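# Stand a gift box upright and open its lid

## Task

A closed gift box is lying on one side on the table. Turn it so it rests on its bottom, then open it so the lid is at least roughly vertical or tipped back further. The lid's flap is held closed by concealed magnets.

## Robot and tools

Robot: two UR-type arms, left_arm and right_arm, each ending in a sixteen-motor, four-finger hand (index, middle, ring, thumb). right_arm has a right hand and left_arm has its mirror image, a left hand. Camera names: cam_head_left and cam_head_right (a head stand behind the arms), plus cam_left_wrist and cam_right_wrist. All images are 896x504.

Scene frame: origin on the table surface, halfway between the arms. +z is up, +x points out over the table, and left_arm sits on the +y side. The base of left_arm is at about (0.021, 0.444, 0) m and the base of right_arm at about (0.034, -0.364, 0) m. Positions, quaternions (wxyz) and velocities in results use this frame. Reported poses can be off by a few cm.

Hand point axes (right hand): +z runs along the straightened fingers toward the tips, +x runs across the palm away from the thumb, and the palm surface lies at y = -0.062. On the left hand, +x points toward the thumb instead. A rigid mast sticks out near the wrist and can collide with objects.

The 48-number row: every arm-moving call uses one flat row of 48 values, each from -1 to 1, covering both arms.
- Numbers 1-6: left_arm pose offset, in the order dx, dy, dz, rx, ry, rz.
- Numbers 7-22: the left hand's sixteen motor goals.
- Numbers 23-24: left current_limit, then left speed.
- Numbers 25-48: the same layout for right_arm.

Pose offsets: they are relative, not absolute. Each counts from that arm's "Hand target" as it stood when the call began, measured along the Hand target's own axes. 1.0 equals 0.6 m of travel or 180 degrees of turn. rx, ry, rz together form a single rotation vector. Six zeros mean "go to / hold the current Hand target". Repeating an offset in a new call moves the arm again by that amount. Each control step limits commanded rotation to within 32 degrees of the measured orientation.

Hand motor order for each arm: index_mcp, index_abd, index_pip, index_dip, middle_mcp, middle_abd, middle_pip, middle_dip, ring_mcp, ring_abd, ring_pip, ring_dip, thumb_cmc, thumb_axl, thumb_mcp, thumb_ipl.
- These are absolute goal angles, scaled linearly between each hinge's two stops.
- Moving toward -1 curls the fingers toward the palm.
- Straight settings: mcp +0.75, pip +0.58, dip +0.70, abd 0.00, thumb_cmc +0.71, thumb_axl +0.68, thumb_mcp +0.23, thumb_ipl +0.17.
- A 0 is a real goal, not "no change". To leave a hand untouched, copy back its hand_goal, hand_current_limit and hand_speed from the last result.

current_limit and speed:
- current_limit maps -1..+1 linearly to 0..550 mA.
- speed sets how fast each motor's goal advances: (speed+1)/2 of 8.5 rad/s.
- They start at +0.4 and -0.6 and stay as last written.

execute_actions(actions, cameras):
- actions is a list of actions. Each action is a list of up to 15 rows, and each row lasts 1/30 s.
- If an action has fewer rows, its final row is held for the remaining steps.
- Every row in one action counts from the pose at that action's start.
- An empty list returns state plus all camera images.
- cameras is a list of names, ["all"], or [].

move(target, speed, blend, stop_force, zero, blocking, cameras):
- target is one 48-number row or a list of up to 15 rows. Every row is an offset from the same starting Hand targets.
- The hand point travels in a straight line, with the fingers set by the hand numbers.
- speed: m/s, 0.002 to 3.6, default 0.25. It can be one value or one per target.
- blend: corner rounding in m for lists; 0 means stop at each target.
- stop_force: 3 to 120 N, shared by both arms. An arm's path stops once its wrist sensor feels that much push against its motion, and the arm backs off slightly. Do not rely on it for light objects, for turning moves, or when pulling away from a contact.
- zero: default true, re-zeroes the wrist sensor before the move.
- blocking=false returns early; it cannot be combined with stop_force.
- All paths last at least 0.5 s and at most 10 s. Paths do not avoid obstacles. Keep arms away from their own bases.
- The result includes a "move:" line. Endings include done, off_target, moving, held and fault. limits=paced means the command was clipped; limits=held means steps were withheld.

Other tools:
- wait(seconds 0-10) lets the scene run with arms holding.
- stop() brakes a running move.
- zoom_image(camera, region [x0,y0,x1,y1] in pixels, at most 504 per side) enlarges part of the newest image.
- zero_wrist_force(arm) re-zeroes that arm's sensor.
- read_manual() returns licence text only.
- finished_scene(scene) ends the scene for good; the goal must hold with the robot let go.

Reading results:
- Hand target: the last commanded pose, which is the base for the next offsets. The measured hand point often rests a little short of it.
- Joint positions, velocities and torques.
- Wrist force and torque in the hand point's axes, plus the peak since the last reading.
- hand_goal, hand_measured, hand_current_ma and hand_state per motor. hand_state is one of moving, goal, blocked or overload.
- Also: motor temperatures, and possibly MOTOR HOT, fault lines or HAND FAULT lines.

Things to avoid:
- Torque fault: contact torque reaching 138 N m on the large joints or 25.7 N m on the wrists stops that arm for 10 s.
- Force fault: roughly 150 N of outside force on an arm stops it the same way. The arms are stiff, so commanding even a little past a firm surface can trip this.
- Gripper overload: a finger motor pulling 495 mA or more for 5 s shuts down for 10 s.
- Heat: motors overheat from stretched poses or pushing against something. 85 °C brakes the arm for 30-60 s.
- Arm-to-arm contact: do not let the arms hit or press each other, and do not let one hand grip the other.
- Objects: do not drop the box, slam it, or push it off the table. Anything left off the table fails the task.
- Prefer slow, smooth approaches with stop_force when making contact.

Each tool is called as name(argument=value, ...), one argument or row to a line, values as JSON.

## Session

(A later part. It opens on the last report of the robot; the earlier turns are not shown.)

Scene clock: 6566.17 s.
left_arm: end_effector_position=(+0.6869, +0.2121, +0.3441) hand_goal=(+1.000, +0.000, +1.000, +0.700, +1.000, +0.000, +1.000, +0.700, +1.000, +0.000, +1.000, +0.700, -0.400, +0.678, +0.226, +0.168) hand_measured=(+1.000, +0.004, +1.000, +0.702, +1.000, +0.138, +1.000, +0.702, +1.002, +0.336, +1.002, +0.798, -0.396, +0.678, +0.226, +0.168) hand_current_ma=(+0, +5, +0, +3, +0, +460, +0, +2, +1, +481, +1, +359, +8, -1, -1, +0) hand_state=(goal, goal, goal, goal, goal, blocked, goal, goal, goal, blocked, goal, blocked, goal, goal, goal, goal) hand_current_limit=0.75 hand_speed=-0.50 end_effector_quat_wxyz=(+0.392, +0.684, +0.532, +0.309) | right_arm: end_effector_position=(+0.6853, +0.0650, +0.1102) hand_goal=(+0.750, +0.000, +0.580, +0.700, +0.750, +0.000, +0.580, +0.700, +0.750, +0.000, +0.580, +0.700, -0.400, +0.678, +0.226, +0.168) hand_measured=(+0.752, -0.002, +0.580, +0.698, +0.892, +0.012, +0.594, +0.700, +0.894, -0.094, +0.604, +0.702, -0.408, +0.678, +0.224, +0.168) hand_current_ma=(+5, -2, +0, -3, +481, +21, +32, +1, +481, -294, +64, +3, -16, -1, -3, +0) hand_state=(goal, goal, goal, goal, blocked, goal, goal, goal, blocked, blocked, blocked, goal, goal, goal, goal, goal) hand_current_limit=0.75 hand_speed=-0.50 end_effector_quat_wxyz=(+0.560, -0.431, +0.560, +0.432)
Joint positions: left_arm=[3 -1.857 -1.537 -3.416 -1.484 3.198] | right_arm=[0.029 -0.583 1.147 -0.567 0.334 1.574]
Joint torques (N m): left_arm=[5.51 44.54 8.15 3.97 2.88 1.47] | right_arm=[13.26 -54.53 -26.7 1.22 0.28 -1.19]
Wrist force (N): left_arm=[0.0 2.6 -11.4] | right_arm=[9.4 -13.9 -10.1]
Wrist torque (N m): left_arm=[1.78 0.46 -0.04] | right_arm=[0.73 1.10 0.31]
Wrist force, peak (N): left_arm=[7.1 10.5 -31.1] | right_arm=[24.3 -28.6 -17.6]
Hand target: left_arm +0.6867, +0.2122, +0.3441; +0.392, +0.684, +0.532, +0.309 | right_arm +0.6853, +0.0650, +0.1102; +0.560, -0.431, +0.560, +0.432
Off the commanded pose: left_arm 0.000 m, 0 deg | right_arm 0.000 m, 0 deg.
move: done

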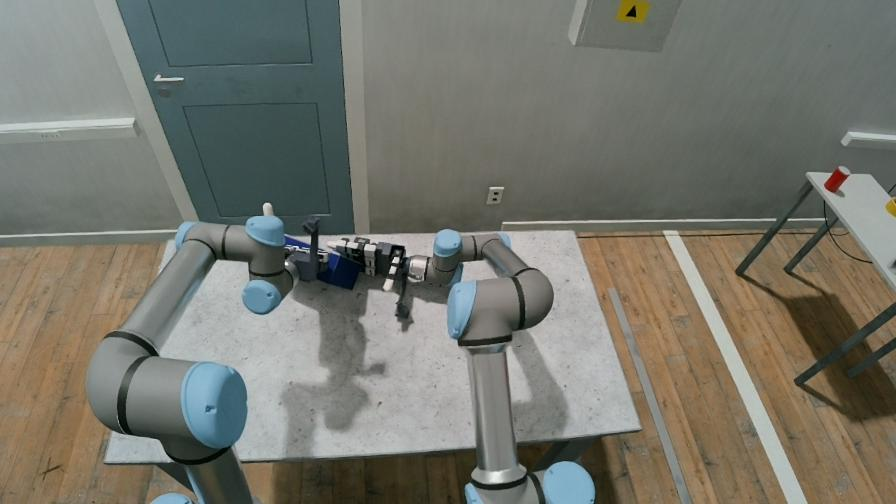

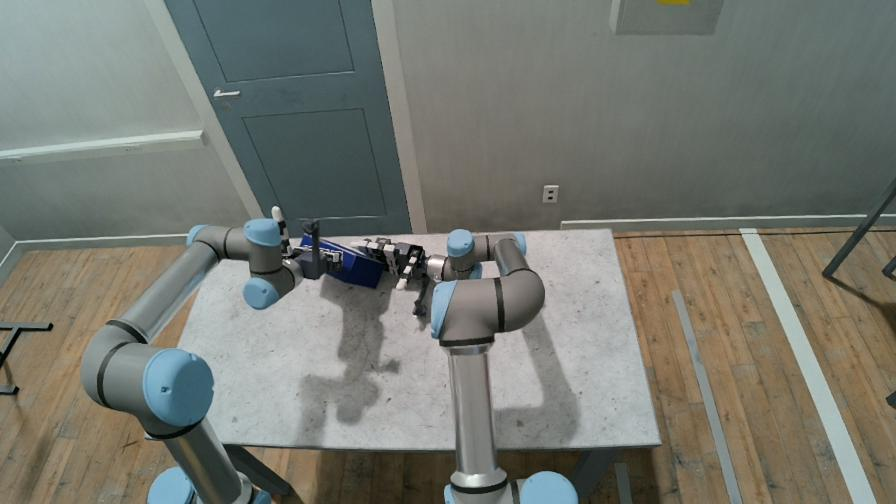

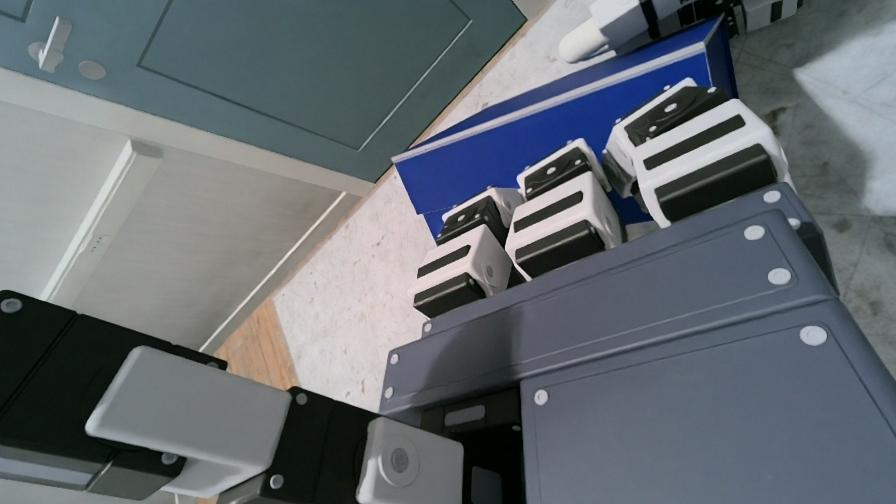

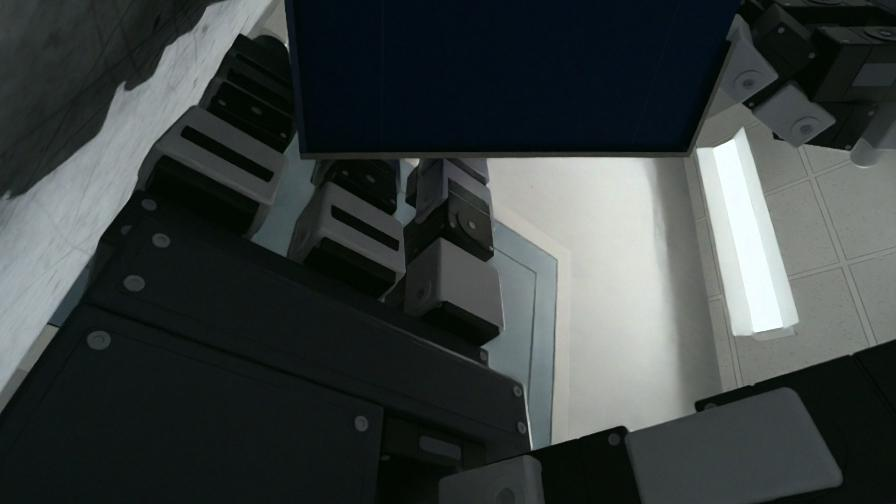

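move(
  target=[0,0,0,0,0,0,1,0,1,0.7,1,0,1,0.7,1,0,1,0.7,-0.4,0.678,0.226,0.168,0.75,-0.5,0,-0.033,0,0,0,0,0.75,0,0.58,0.7,0.75,0,0.58,0.7,0.75,0,0.58,0.7,-0.4,0.678,0.226,0.168,0.75,-0.5],
  speed=0.03,
  cameras=["cam_left_wrist","cam_right_wrist","cam_head_right"],
)

zoom_image(
  camera="cam_head_right",
  region=[220, 210, 480, 350],
)

Scene clock: 6575.40 s.
left_arm: end_effector_position=(+0.6867, +0.2122, +0.3441) hand_goal=(+1.000, +0.000, +1.000, +0.700, +1.000, +0.000, +1.000, +0.700, +1.000, +0.000, +1.000, +0.700, -0.400, +0.678, +0.226, +0.168) hand_measured=(+1.000, +0.004, +1.000, +0.702, +1.000, +0.004, +1.000, +0.702, +1.000, +0.158, +1.000, +0.772, -0.396, +0.678, +0.226, +0.168) hand_current_ma=(+0, +5, +0, +3, +0, +4, +0, +4, +1, +481, +1, +240, +8, -1, -1, +0) hand_state=(goal, goal, goal, goal, goal, goal, goal, goal, goal, blocked, goal, blocked, goal, goal, goal, goal) hand_current_limit=0.75 hand_speed=-0.50 end_effector_quat_wxyz=(+0.392, +0.684, +0.532, +0.309) | right_arm: end_effector_position=(+0.7044, +0.0599, +0.1102) hand_goal=(+0.750, +0.000, +0.580, +0.700, +0.750, +0.000, +0.580, +0.700, +0.750, +0.000, +0.580, +0.700, -0.400, +0.678, +0.226, +0.168) hand_measured=(+0.752, -0.002, +0.580, +0.698, +0.808, +0.014, +0.586, +0.700, +0.812, -0.092, +0.594, +0.702, -0.408, +0.678, +0.224, +0.168) hand_current_ma=(+4, -2, +0, -3, +204, +27, +10, +1, +222, -288, +30, +3, -16, -1, -3, +0) hand_state=(goal, goal, goal, goal, blocked, goal, goal, goal, blocked, blocked, goal, goal, goal, goal, goal, goal) hand_current_limit=0.75 hand_speed=-0.50 end_effector_quat_wxyz=(+0.560, -0.431, +0.560, +0.432)
Joint positions: left_arm=[3 -1.857 -1.538 -3.416 -1.484 3.198] | right_arm=[0.02 -0.544 1.066 -0.525 0.325 1.574]
Joint torques (N m): left_arm=[5.13 45.46 8.35 3.23 1.71 1.45] | right_arm=[-1.91 -44.64 -31.32 1.84 -4.75 -1.46]
Wrist force (N): left_arm=[-1.9 1.2 -7.0] | right_arm=[6.1 -10.6 -8.2]
Wrist torque (N m): left_arm=[1.25 0.44 -0.23] | right_arm=[0.34 0.86 0.19]
Wrist force, peak (N): left_arm=[-0.1 3.6 -12.0] | right_arm=[9.8 -14.1 -10.3]
Hand target: left_arm +0.6867, +0.2122, +0.3441; +0.392, +0.684, +0.532, +0.309 | right_arm +0.7044, +0.0599, +0.1102; +0.560, -0.431, +0.560, +0.432
Off the commanded pose: left_arm 0.000 m, 0 deg | right_arm 0.000 m, 0 deg.
move: done
Images, in order (width x height): cam_head_right 896x504, cam_left_wrist 896x504, cam_right_wrist 896x504.

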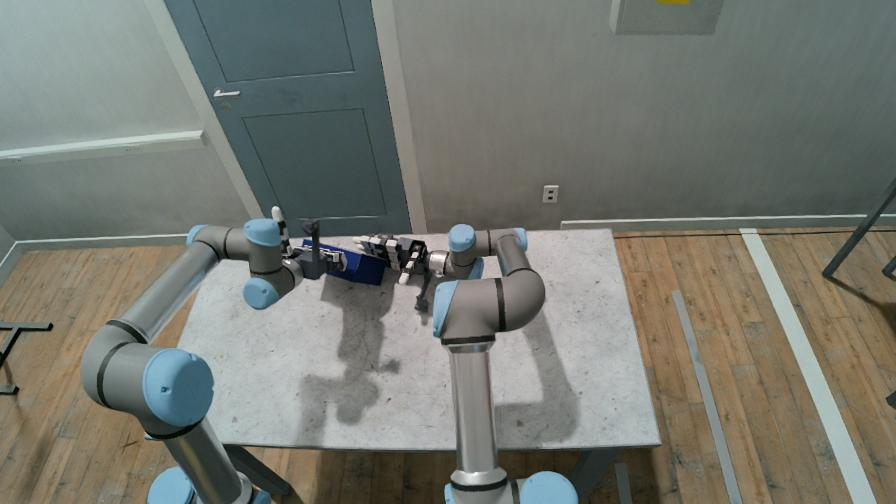

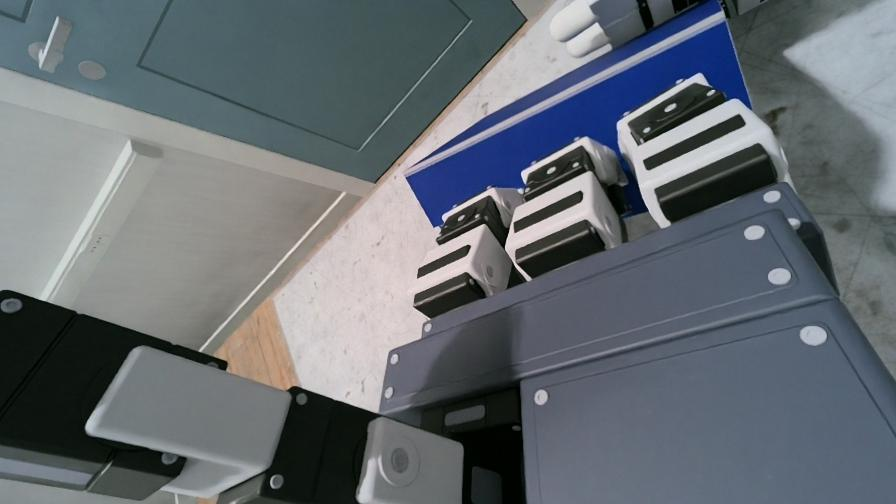

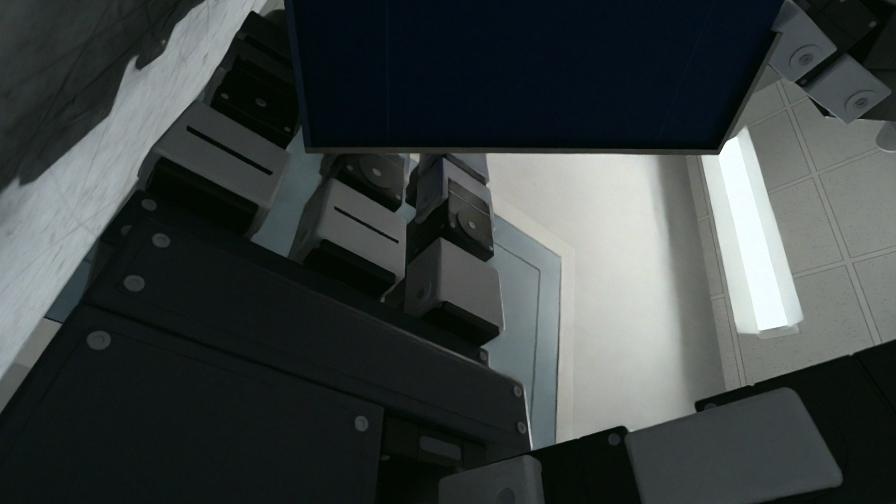

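Scaled by 1.938 from the camera's 896x504 image, which has a finer 1280x720 frame.

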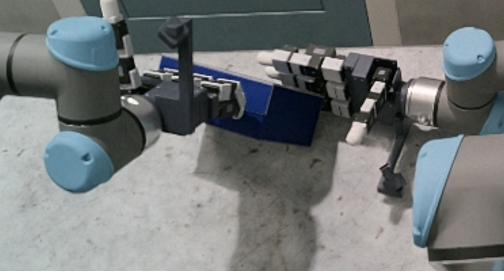

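zoom_image(
  camera="cam_head_right",
  region=[290, 225, 430, 300],
)

Scaled by 3.600 from the camera's 896x504 image, which has a finer 1280x720 frame.

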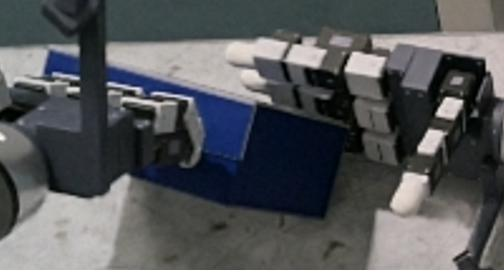

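move(
  target=[
    [0,0,0,0,0,0,1,0,1,0.7,1,0,1,0.7,1,0,1,0.7,-0.4,0.678,0.226,0.168,0.75,-0.5,0,0,0,0,0,0,0.95,0,0.58,0.7,0.9,0,0.58,0.7,0.75,0,0.58,0.7,-0.4,0.678,0.226,0.168,0.75,-0.8],
    [0,0.0166,0.0288,0,0,0,1,0,1,0.7,1,0,1,0.7,1,0,1,0.7,-0.4,0.678,0.226,0.168,0.75,-0.5,0,0,0,0,0,0,0.95,0,0.58,0.7,0.9,0,0.58,0.7,0.75,0,0.58,0.7,-0.4,0.678,0.226,0.168,0.75,-0.8],
  ],
  speed=0.02,
  cameras=["cam_left_wrist","cam_right_wrist","cam_head_right"],
)

zoom_image(
  camera="cam_head_right",
  region=[290, 225, 430, 300],
)

Scene clock: 6614.50 s.
left_arm: end_effector_position=(+0.7060, +0.2073, +0.3441) hand_goal=(+1.000, +0.000, +1.000, +0.700, +1.000, +0.000, +1.000, +0.700, +1.000, +0.000, +1.000, +0.700, -0.400, +0.678, +0.226, +0.168) hand_measured=(+1.000, +0.004, +1.000, +0.702, +1.000, +0.086, +1.000, +0.704, +1.002, +0.286, +1.002, +0.786, -0.396, +0.678, +0.226, +0.168) hand_current_ma=(+0, +5, +0, +3, +0, +251, +0, +7, +2, +481, +1, +300, +8, -1, -1, +0) hand_state=(goal, goal, goal, goal, goal, blocked, goal, goal, goal, blocked, goal, blocked, goal, goal, goal, goal) hand_current_limit=0.75 hand_speed=-0.50 end_effector_quat_wxyz=(+0.392, +0.684, +0.532, +0.309) | right_arm: end_effector_position=(+0.7045, +0.0599, +0.1102) hand_goal=(+0.950, +0.000, +0.580, +0.700, +0.900, +0.000, +0.580, +0.700, +0.750, +0.000, +0.580, +0.700, -0.400, +0.678, +0.226, +0.168) hand_measured=(+0.948, -0.002, +0.580, +0.698, +0.934, -0.002, +0.582, +0.700, +0.918, -0.086, +0.578, +0.702, -0.408, +0.678, +0.224, +0.168) hand_current_ma=(-4, -2, +0, -3, +105, -1, +2, +1, +481, -261, -3, +3, -16, -1, -3, +0) hand_state=(goal, goal, goal, goal, blocked, goal, goal, goal, blocked, blocked, goal, goal, goal, goal, goal, goal) hand_current_limit=0.75 hand_speed=-0.80 end_effector_quat_wxyz=(+0.560, -0.431, +0.560, +0.432)
Joint positions: left_arm=[2.996 -1.904 -1.476 -3.432 -1.488 3.195] | right_arm=[0.02 -0.544 1.066 -0.525 0.325 1.574]
Joint torques (N m): left_arm=[-10.06 13.51 28.83 0.21 0.61 -1.43] | right_arm=[17.59 -58.67 -31.77 1.62 -3.79 -0.44]
Wrist force (N): left_arm=[3.9 6.4 -21.6] | right_arm=[17.3 -22.3 -14.5]
Wrist torque (N m): left_arm=[3.20 0.43 0.65] | right_arm=[1.09 1.66 0.65]
Wrist force, peak (N): left_arm=[3.7 6.9 -21.9] | right_arm=[17.8 -22.0 -14.3]
Hand target: left_arm +0.7061, +0.2073, +0.3441; +0.392, +0.684, +0.532, +0.309 | right_arm +0.7044, +0.0599, +0.1102; +0.560, -0.431, +0.560, +0.432
Off the commanded pose: left_arm 0.000 m, 0 deg | right_arm 0.000 m, 0 deg.
move: done
Images, in order (width x height): cam_head_right 896x504, cam_left_wrist 896x504, cam_right_wrist 896x504.

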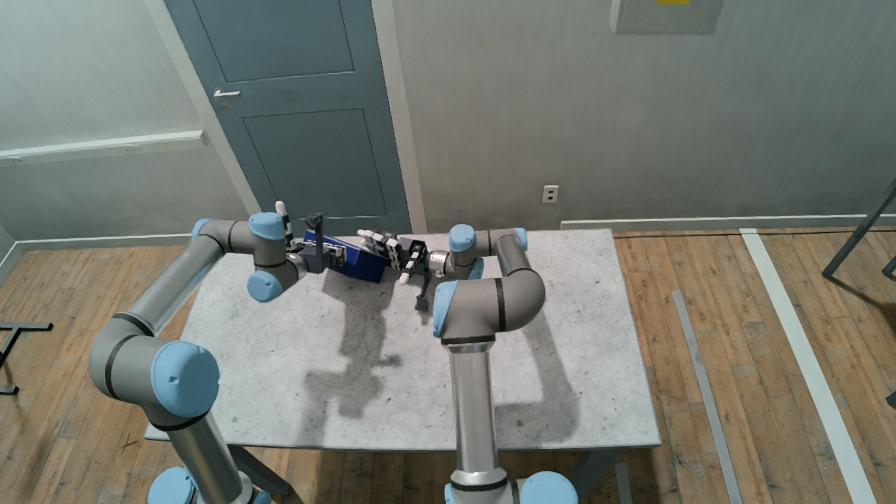

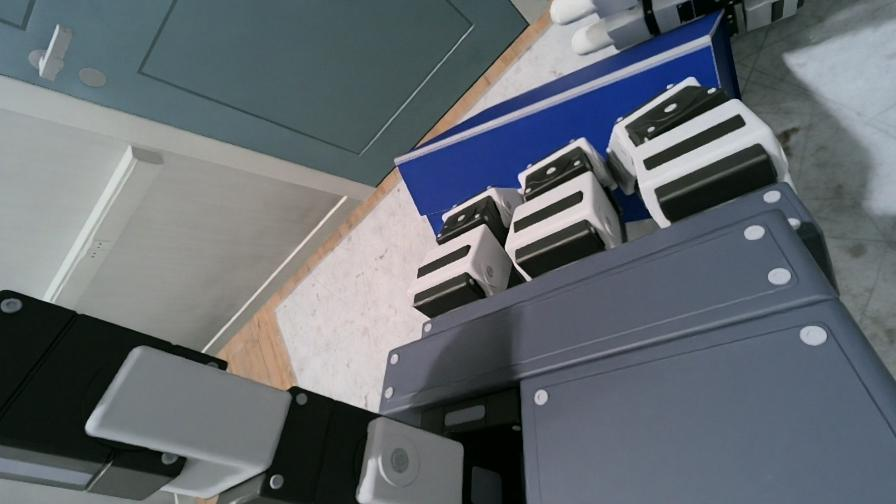

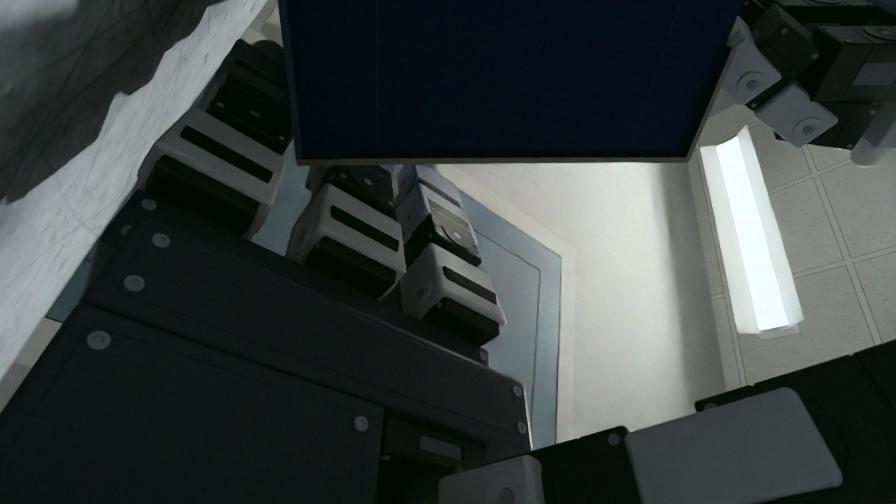

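Scaled by 3.600 from the camera's 896x504 image, which has a finer 1280x720 frame.

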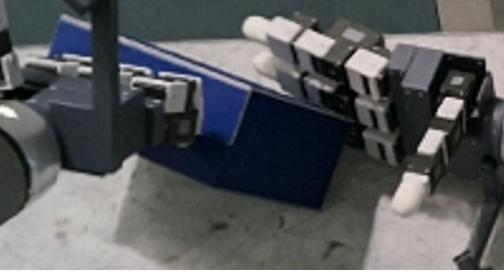

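move(
  target=[
    [0,-0.0083,-0.0144,0,0,0,1,0,1,0.7,1,0,1,0.7,1,0,1,0.7,-0.4,0.678,0.226,0.168,0.75,-0.5,0,0,0,0,0,0,0.75,0,0.58,0.7,0.75,0,0.58,0.7,1,0,0.58,0.7,-0.4,0.678,0.226,0.168,0.75,-0.8],
    [0,-0.0083,-0.0144,0,0,0,1,0,1,0.7,1,0,1,0.7,1,0,1,0.7,-0.4,0.678,0.226,0.168,0.75,-0.5,-0.067,0,0,0,0,0,0.75,0,0.58,0.7,0.75,0,0.58,0.7,1,0,0.58,0.7,-0.4,0.678,0.226,0.168,0.75,-0.8],
  ],
  speed=0.02,
  cameras=["cam_left_wrist","cam_right_wrist","cam_head_right"],
)

zoom_image(
  camera="cam_head_right",
  region=[290, 225, 430, 300],
)

Scene clock: 6754.17 s.
left_arm: end_effector_position=(+0.6964, +0.2098, +0.3441) hand_goal=(+1.000, +0.000, +1.000, +0.700, +1.000, +0.000, +1.000, +0.700, +1.000, +0.000, +1.000, +0.700, -0.400, +0.678, +0.226, +0.168) hand_measured=(+1.000, +0.062, +1.000, +0.702, +1.002, +0.250, +1.000, +0.740, +1.002, +0.444, +1.002, +0.846, -0.396, +0.678, +0.226, +0.168) hand_current_ma=(+0, +167, +0, +3, +1, +481, +1, +114, +4, +481, +2, +481, +8, -1, -1, +0) hand_state=(goal, blocked, goal, goal, goal, blocked, goal, blocked, goal, blocked, goal, blocked, goal, goal, goal, goal) hand_current_limit=0.75 hand_speed=-0.50 end_effector_quat_wxyz=(+0.392, +0.684, +0.532, +0.309) | right_arm: end_effector_position=(+0.7045, +0.0598, +0.1503) hand_goal=(+0.750, +0.000, +0.580, +0.700, +0.750, +0.000, +0.580, +0.700, +1.000, +0.000, +0.580, +0.700, -0.400, +0.678, +0.226, +0.168) hand_measured=(+0.752, -0.002, +0.580, +0.698, +0.800, +0.002, +0.590, +0.700, +1.002, -0.060, +0.570, +0.702, -0.408, +0.678, +0.224, +0.168) hand_current_ma=(+4, -2, +0, -3, +167, +2, +21, +1, +4, -169, -23, +3, -16, -1, -3, +0) hand_state=(goal, goal, goal, goal, blocked, goal, goal, goal, goal, blocked, goal, goal, goal, goal, goal, goal) hand_current_limit=0.75 hand_speed=-0.80 end_effector_quat_wxyz=(+0.560, -0.431, +0.560, +0.432)
Joint positions: left_arm=[2.998 -1.88 -1.507 -3.424 -1.486 3.196] | right_arm=[0.02 -0.595 1.053 -0.462 0.325 1.574]
Joint torques (N m): left_arm=[-3.78 16.29 10.47 6.81 3.91 0.17] | right_arm=[23.97 -77.7 -32.45 2.84 -10.1 -0.93]
Wrist force (N): left_arm=[11.8 -0.2 -32.7] | right_arm=[17.9 -36.1 -22.1]
Wrist torque (N m): left_arm=[5.21 0.97 1.85] | right_arm=[2.15 2.09 0.10]
Wrist force, peak (N): left_arm=[11.9 -0.2 -32.7] | right_arm=[19.4 -35.8 -22.0]
Hand target: left_arm +0.6964, +0.2097, +0.3441; +0.392, +0.684, +0.532, +0.309 | right_arm +0.7045, +0.0598, +0.1504; +0.560, -0.431, +0.560, +0.432
Off the commanded pose: left_arm 0.000 m, 0 deg | right_arm 0.000 m, 0 deg.
move: done
Images, in order (width x height): cam_head_right 896x504, cam_left_wrist 896x504, cam_right_wrist 896x504.

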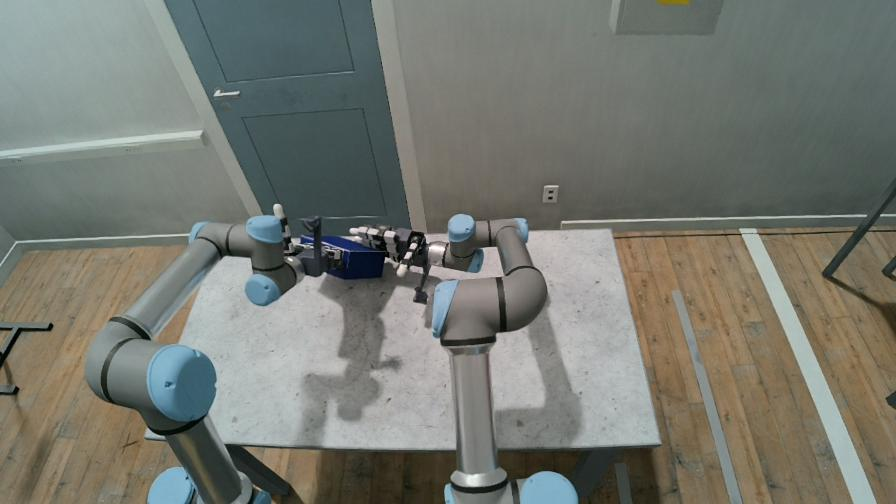

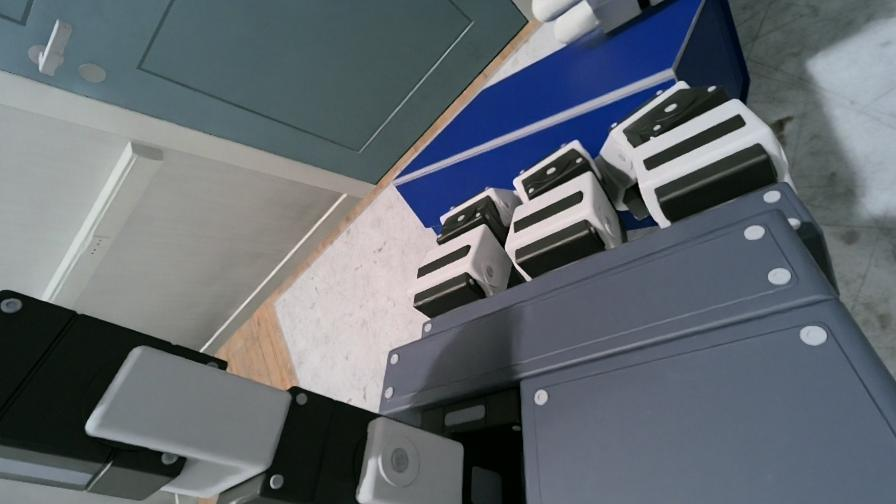

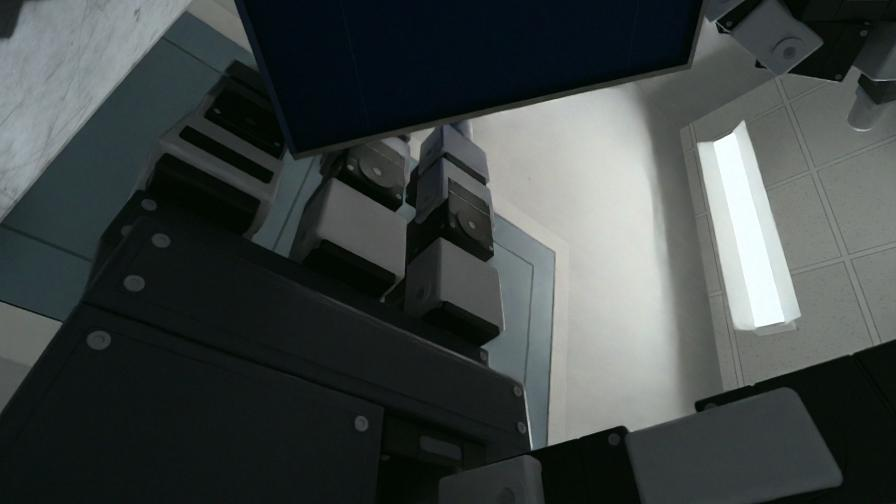

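Scaled by 3.600 from the camera's 896x504 image, which has a finer 1280x720 frame.

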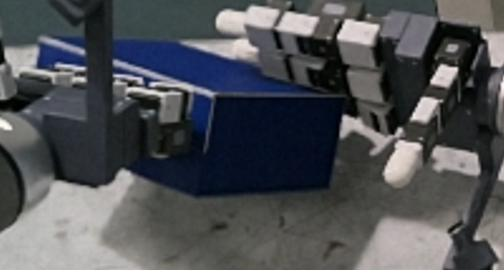

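move(
  target=[
    [0,-0.0,-0.0,0,0,0,1,0,1,0.7,1,0,1,0.7,1,0,1,0.7,-0.4,0.678,0.226,0.168,0.75,-0.5,0.067,0,0,0,0,0,0.75,0,0.58,0.7,0.75,0,0.58,0.7,1,0,0.58,0.7,-0.4,0.678,0.226,0.168,0.75,-0.8],
    [0,0,0,0,0,0,1,0,1,0.7,1,0,1,0.7,1,0,1,0.7,-0.4,0.678,0.226,0.168,0.75,-0.5,0.067,-0.033,0,0,0,0,0.45,0,0.58,0.7,0.45,0,0.58,0.7,1,0,0.58,0.7,-0.4,0.678,0.226,0.168,-0.3,-0.8],
  ],
  speed=0.02,
  cameras=["cam_left_wrist","cam_right_wrist","cam_head_right"],
)

zoom_image(
  camera="cam_head_right",
  region=[290, 225, 430, 300],
)

Scene clock: 6802.70 s.
left_arm: end_effector_position=(+0.6964, +0.2097, +0.3441) hand_goal=(+1.000, +0.000, +1.000, +0.700, +1.000, +0.000, +1.000, +0.700, +1.000, +0.000, +1.000, +0.700, -0.400, +0.678, +0.226, +0.168) hand_measured=(+1.000, +0.004, +0.998, +0.702, +1.000, +0.004, +1.000, +0.700, +1.000, +0.000, +1.000, +0.708, -0.396, +0.678, +0.226, +0.168) hand_current_ma=(+0, +4, -2, +2, +0, +4, +0, +1, +0, +0, +0, +15, +8, -1, -1, +0) hand_state=(goal, goal, goal, goal, goal, goal, goal, goal, goal, goal, goal, goal, goal, goal, goal, goal) hand_current_limit=0.75 hand_speed=-0.50 end_effector_quat_wxyz=(+0.392, +0.684, +0.532, +0.309) | right_arm: end_effector_position=(+0.7236, +0.0548, +0.1102) hand_goal=(+0.450, +0.000, +0.580, +0.700, +0.450, +0.000, +0.580, +0.700, +1.000, +0.000, +0.580, +0.700, -0.400, +0.678, +0.226, +0.168) hand_measured=(+0.452, -0.002, +0.580, +0.698, +0.720, +0.000, +0.590, +0.702, +1.000, -0.002, +0.578, +0.702, -0.408, +0.678, +0.224, +0.168) hand_current_ma=(+4, -2, +0, -3, +192, +0, +23, +2, +0, -2, -4, +3, -16, -1, -3, +0) hand_state=(goal, goal, goal, goal, blocked, goal, goal, goal, goal, goal, goal, goal, goal, goal, goal, goal) hand_current_limit=-0.30 hand_speed=-0.80 end_effector_quat_wxyz=(+0.560, -0.431, +0.560, +0.432)
Joint positions: left_arm=[2.998 -1.881 -1.507 -3.424 -1.486 3.196] | right_arm=[0.011 -0.501 0.977 -0.479 0.316 1.574]
Joint torques (N m): left_arm=[5.12 48.7 28.67 3.24 -0.14 1.55] | right_arm=[-3.65 -41.76 -30.29 1.75 -3.28 -1.72]
Wrist force (N): left_arm=[-4.9 1.4 -2.4] | right_arm=[1.0 -6.7 -6.4]
Wrist torque (N m): left_arm=[0.50 0.52 -0.55] | right_arm=[0.08 0.27 0.09]
Wrist force, peak (N): left_arm=[12.1 -0.2 -33.0] | right_arm=[19.5 -36.2 -22.1]
Hand target: left_arm +0.6964, +0.2097, +0.3441; +0.392, +0.684, +0.532, +0.309 | right_arm +0.7236, +0.0548, +0.1102; +0.560, -0.431, +0.560, +0.432
Off the commanded pose: left_arm 0.000 m, 0 deg | right_arm 0.000 m, 0 deg.
move: done
Images, in order (width x height): cam_head_right 896x504, cam_left_wrist 896x504, cam_right_wrist 896x504.

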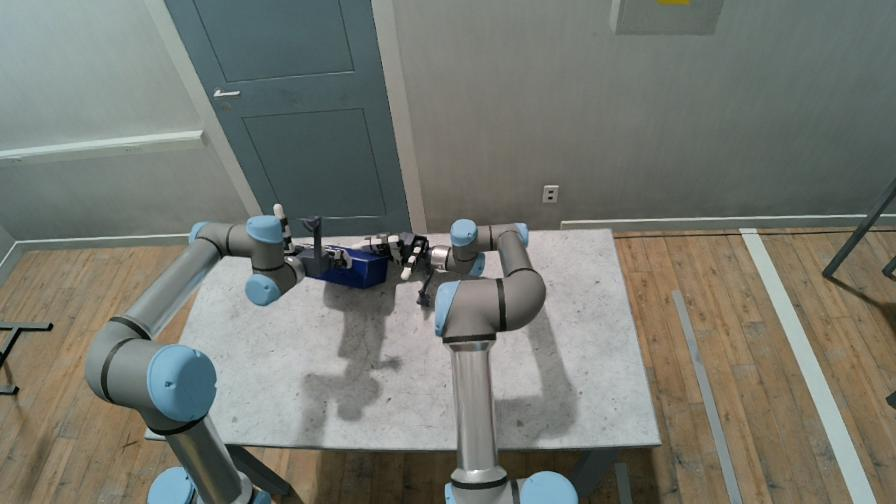

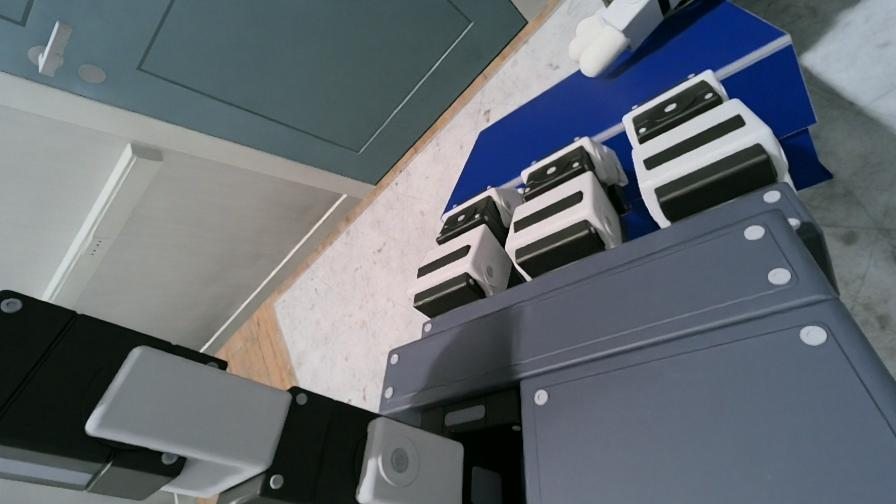

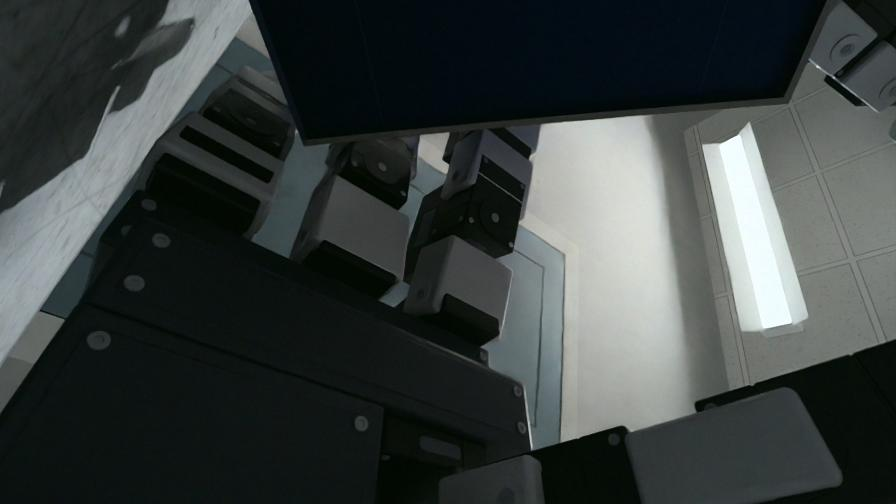

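Scaled by 3.600 from the camera's 896x504 image, which has a finer 1280x720 frame.

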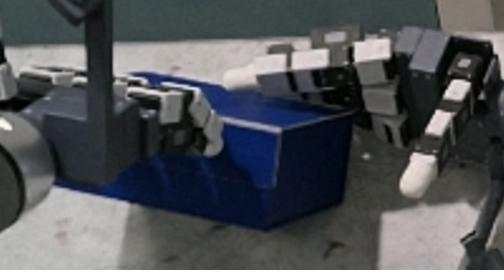

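zoom_image(
  camera="cam_left_wrist",
  region=[420, 0, 896, 270],
)

wait(
  seconds=0,
  cameras=["cam_head_left"],
)

zoom_image(
  camera="cam_head_left",
  region=[270, 220, 410, 310],
)

Scaled by 1.059 from the camera's 896x504 image, which has a finer 1280x720 frame.

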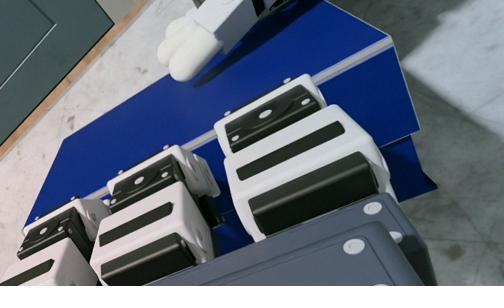

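Scene clock: 6827.30 s.
left_arm: end_effector_position=(+0.6964, +0.2097, +0.3441) hand_goal=(+1.000, +0.000, +1.000, +0.700, +1.000, +0.000, +1.000, +0.700, +1.000, +0.000, +1.000, +0.700, -0.400, +0.678, +0.226, +0.168) hand_measured=(+1.000, +0.004, +0.998, +0.702, +1.000, +0.004, +1.000, +0.700, +1.000, +0.000, +1.000, +0.708, -0.396, +0.678, +0.226, +0.168) hand_current_ma=(+0, +4, -2, +2, +0, +4, +0, +1, +0, +0, +0, +15, +8, -1, -1, +0) hand_state=(goal, goal, goal, goal, goal, goal, goal, goal, goal, goal, goal, goal, goal, goal, goal, goal) hand_current_limit=0.75 hand_speed=-0.50 end_effector_quat_wxyz=(+0.392, +0.684, +0.532, +0.309) | right_arm: end_effector_position=(+0.7236, +0.0548, +0.1102) hand_goal=(+0.450, +0.000, +0.580, +0.700, +0.450, +0.000, +0.580, +0.700, +1.000, +0.000, +0.580, +0.700, -0.400, +0.678, +0.226, +0.168) hand_measured=(+0.452, -0.002, +0.580, +0.698, +0.720, +0.000, +0.590, +0.702, +1.000, -0.002, +0.578, +0.702, -0.408, +0.678, +0.224, +0.168) hand_current_ma=(+4, -2, +0, -3, +193, +0, +23, +2, +0, -2, -4, +3, -16, -1, -3, +0) hand_state=(goal, goal, goal, goal, blocked, goal, goal, goal, goal, goal, goal, goal, goal, goal, goal, goal) hand_current_limit=-0.30 hand_speed=-0.80 end_effector_quat_wxyz=(+0.560, -0.431, +0.560, +0.432)
Joint positions: left_arm=[2.998 -1.881 -1.507 -3.424 -1.486 3.196] | right_arm=[0.011 -0.501 0.977 -0.479 0.316 1.574]
Joint torques (N m): left_arm=[7.07 49.96 29.06 2.76 -0.3 1.53] | right_arm=[1.91 -41.64 -30.52 1.7 -3.16 -1.58]
Wrist force (N): left_arm=[-4.7 0.6 -2.1] | right_arm=[2.0 -6.3 -6.1]
Wrist torque (N m): left_arm=[0.48 0.50 -0.54] | right_arm=[0.10 0.27 0.09]
Wrist force, peak (N): left_arm=[-5.2 1.6 -2.7] | right_arm=[1.9 -6.4 -6.5]
Hand target: left_arm +0.6964, +0.2097, +0.3441; +0.392, +0.684, +0.532, +0.309 | right_arm +0.7236, +0.0548, +0.1102; +0.560, -0.431, +0.560, +0.432
Off the commanded pose: left_arm 0.000 m, 0 deg | right_arm 0.000 m, 0 deg.
Images, in order (width x height): cam_head_left 896x504.

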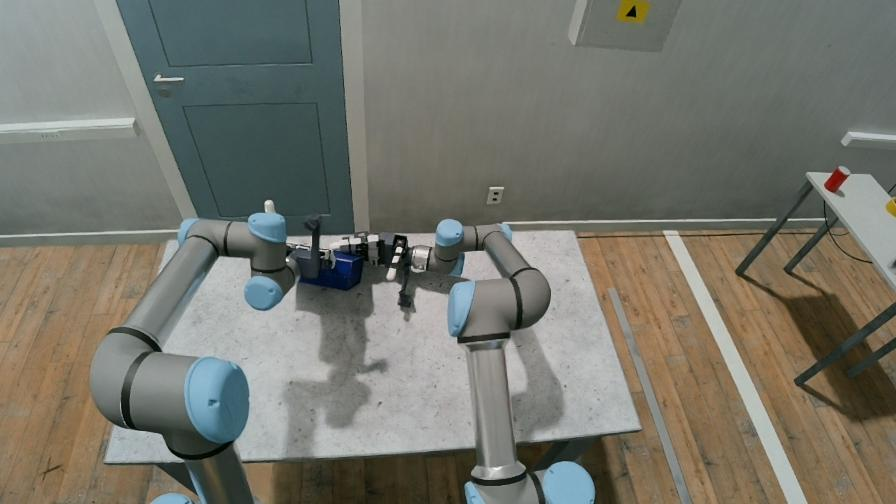

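Scaled by 3.600 from the camera's 896x504 image, which has a finer 1280x720 frame.

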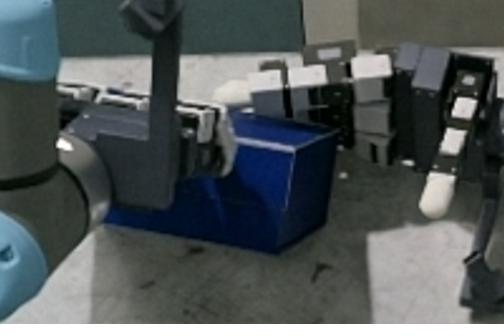

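move(
  target=[
    [0,-0.08,-0.008,0,0,0,1,0,1,0.7,1,0,1,0.7,1,0,1,0.7,-0.4,0.678,0.226,0.168,0.75,-0.5,0,0,0,0,0,0,0.45,0,0.58,0.7,0.45,0,0.58,0.7,1,0,0.58,0.7,-0.4,0.678,0.226,0.168,-0.3,-0.8],
    [0,-0.145,-0.028,0,0,0,1,0,1,0.7,1,0,1,0.7,1,0,1,0.7,-0.4,0.678,0.226,0.168,0.75,-0.5,0,0,0,0,0,0,0.45,0,0.58,0.7,0.45,0,0.58,0.7,1,0,0.58,0.7,-0.4,0.678,0.226,0.168,-0.3,-0.8],
  ],
  speed=0.04,
  blend=0.01,
  cameras=["cam_left_wrist","cam_right_wrist","cam_head_right"],
)

zoom_image(
  camera="cam_head_right",
  region=[290, 225, 430, 300],
)

Scene clock: 6853.87 s.
left_arm: end_effector_position=(+0.6401, +0.2242, +0.2774) hand_goal=(+1.000, +0.000, +1.000, +0.700, +1.000, +0.000, +1.000, +0.700, +1.000, +0.000, +1.000, +0.700, -0.400, +0.678, +0.226, +0.168) hand_measured=(+1.000, +0.004, +1.000, +0.702, +1.000, +0.004, +1.000, +0.704, +1.000, +0.004, +1.000, +0.704, -0.396, +0.678, +0.226, +0.168) hand_current_ma=(+0, +5, +0, +4, +0, +4, +0, +5, +0, +5, +0, +5, +8, -1, -1, +0) hand_state=(goal, goal, goal, goal, goal, goal, goal, goal, goal, goal, goal, goal, goal, goal, goal, goal) hand_current_limit=0.75 hand_speed=-0.50 end_effector_quat_wxyz=(+0.392, +0.684, +0.532, +0.309) | right_arm: end_effector_position=(+0.7236, +0.0548, +0.1102) hand_goal=(+0.450, +0.000, +0.580, +0.700, +0.450, +0.000, +0.580, +0.700, +1.000, +0.000, +0.580, +0.700, -0.400, +0.678, +0.226, +0.168) hand_measured=(+0.436, +0.010, +0.576, +0.700, +0.580, +0.214, +0.590, +0.700, +1.000, -0.002, +0.578, +0.702, -0.408, +0.678, +0.224, +0.168) hand_current_ma=(-35, +17, -8, +0, +193, +193, +24, +1, +0, -2, -3, +3, -17, -1, -3, +0) hand_state=(goal, goal, goal, goal, blocked, blocked, goal, goal, goal, goal, goal, goal, goal, goal, goal, goal) hand_current_limit=-0.30 hand_speed=-0.80 end_effector_quat_wxyz=(+0.560, -0.431, +0.560, +0.432)
Joint positions: left_arm=[3.013 -1.802 -1.791 -3.219 -1.473 3.204] | right_arm=[0.011 -0.501 0.977 -0.479 0.316 1.574]
Joint torques (N m): left_arm=[7.24 45.94 6.52 2.7 1.91 1.48] | right_arm=[-0.14 -60.4 -26 -1.26 -3.04 -0.91]
Wrist force (N): left_arm=[-4.1 1.8 -2.4] | right_arm=[-6.6 -6.5 -5.8]
Wrist torque (N m): left_arm=[0.41 0.48 -0.59] | right_arm=[0.02 -0.04 -0.33]
Wrist force, peak (N): left_arm=[-2.5 45.3 -65.1] | right_arm=[-86.4 -1.8 -5.9]
Hand target: left_arm +0.6401, +0.2242, +0.2773; +0.392, +0.684, +0.532, +0.309 | right_arm +0.7236, +0.0548, +0.1102; +0.560, -0.431, +0.560, +0.432
Off the commanded pose: left_arm 0.000 m, 0 deg | right_arm 0.000 m, 0 deg.
move: done
Images, in order (width x height): cam_head_right 896x504, cam_left_wrist 896x504, cam_right_wrist 896x504.

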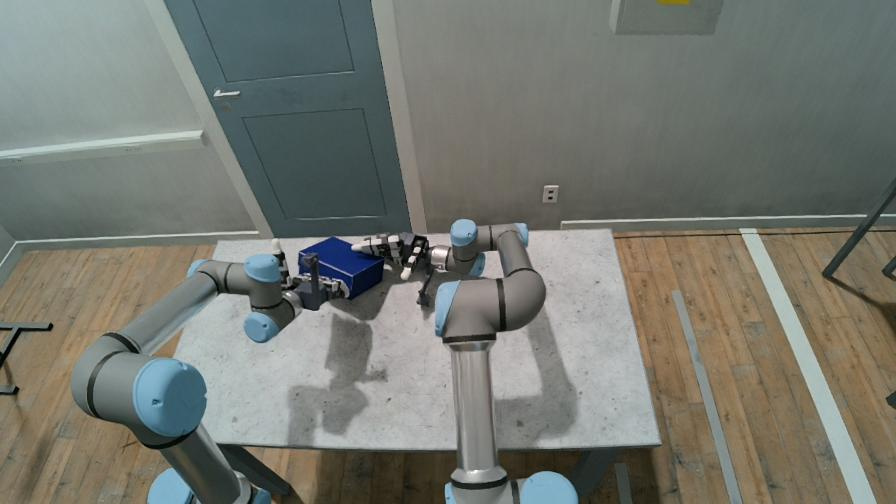

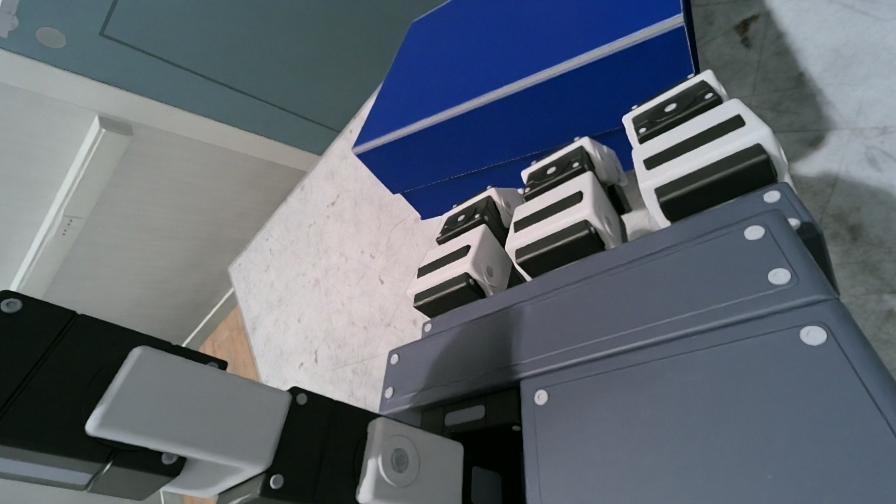

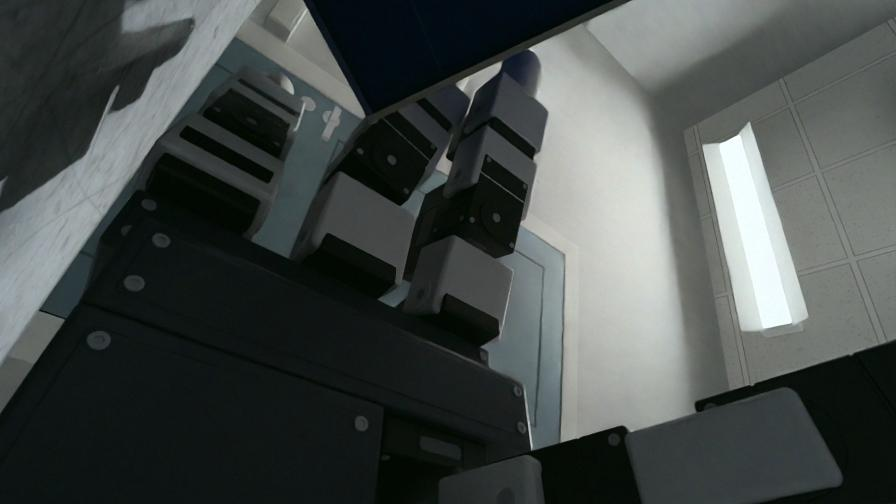

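Scaled by 3.600 from the camera's 896x504 image, which has a finer 1280x720 frame.

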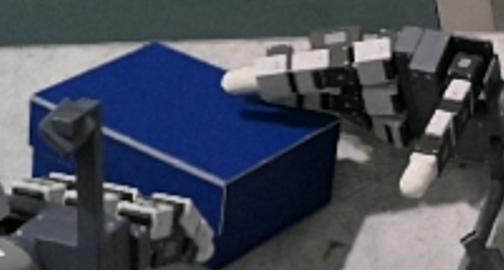

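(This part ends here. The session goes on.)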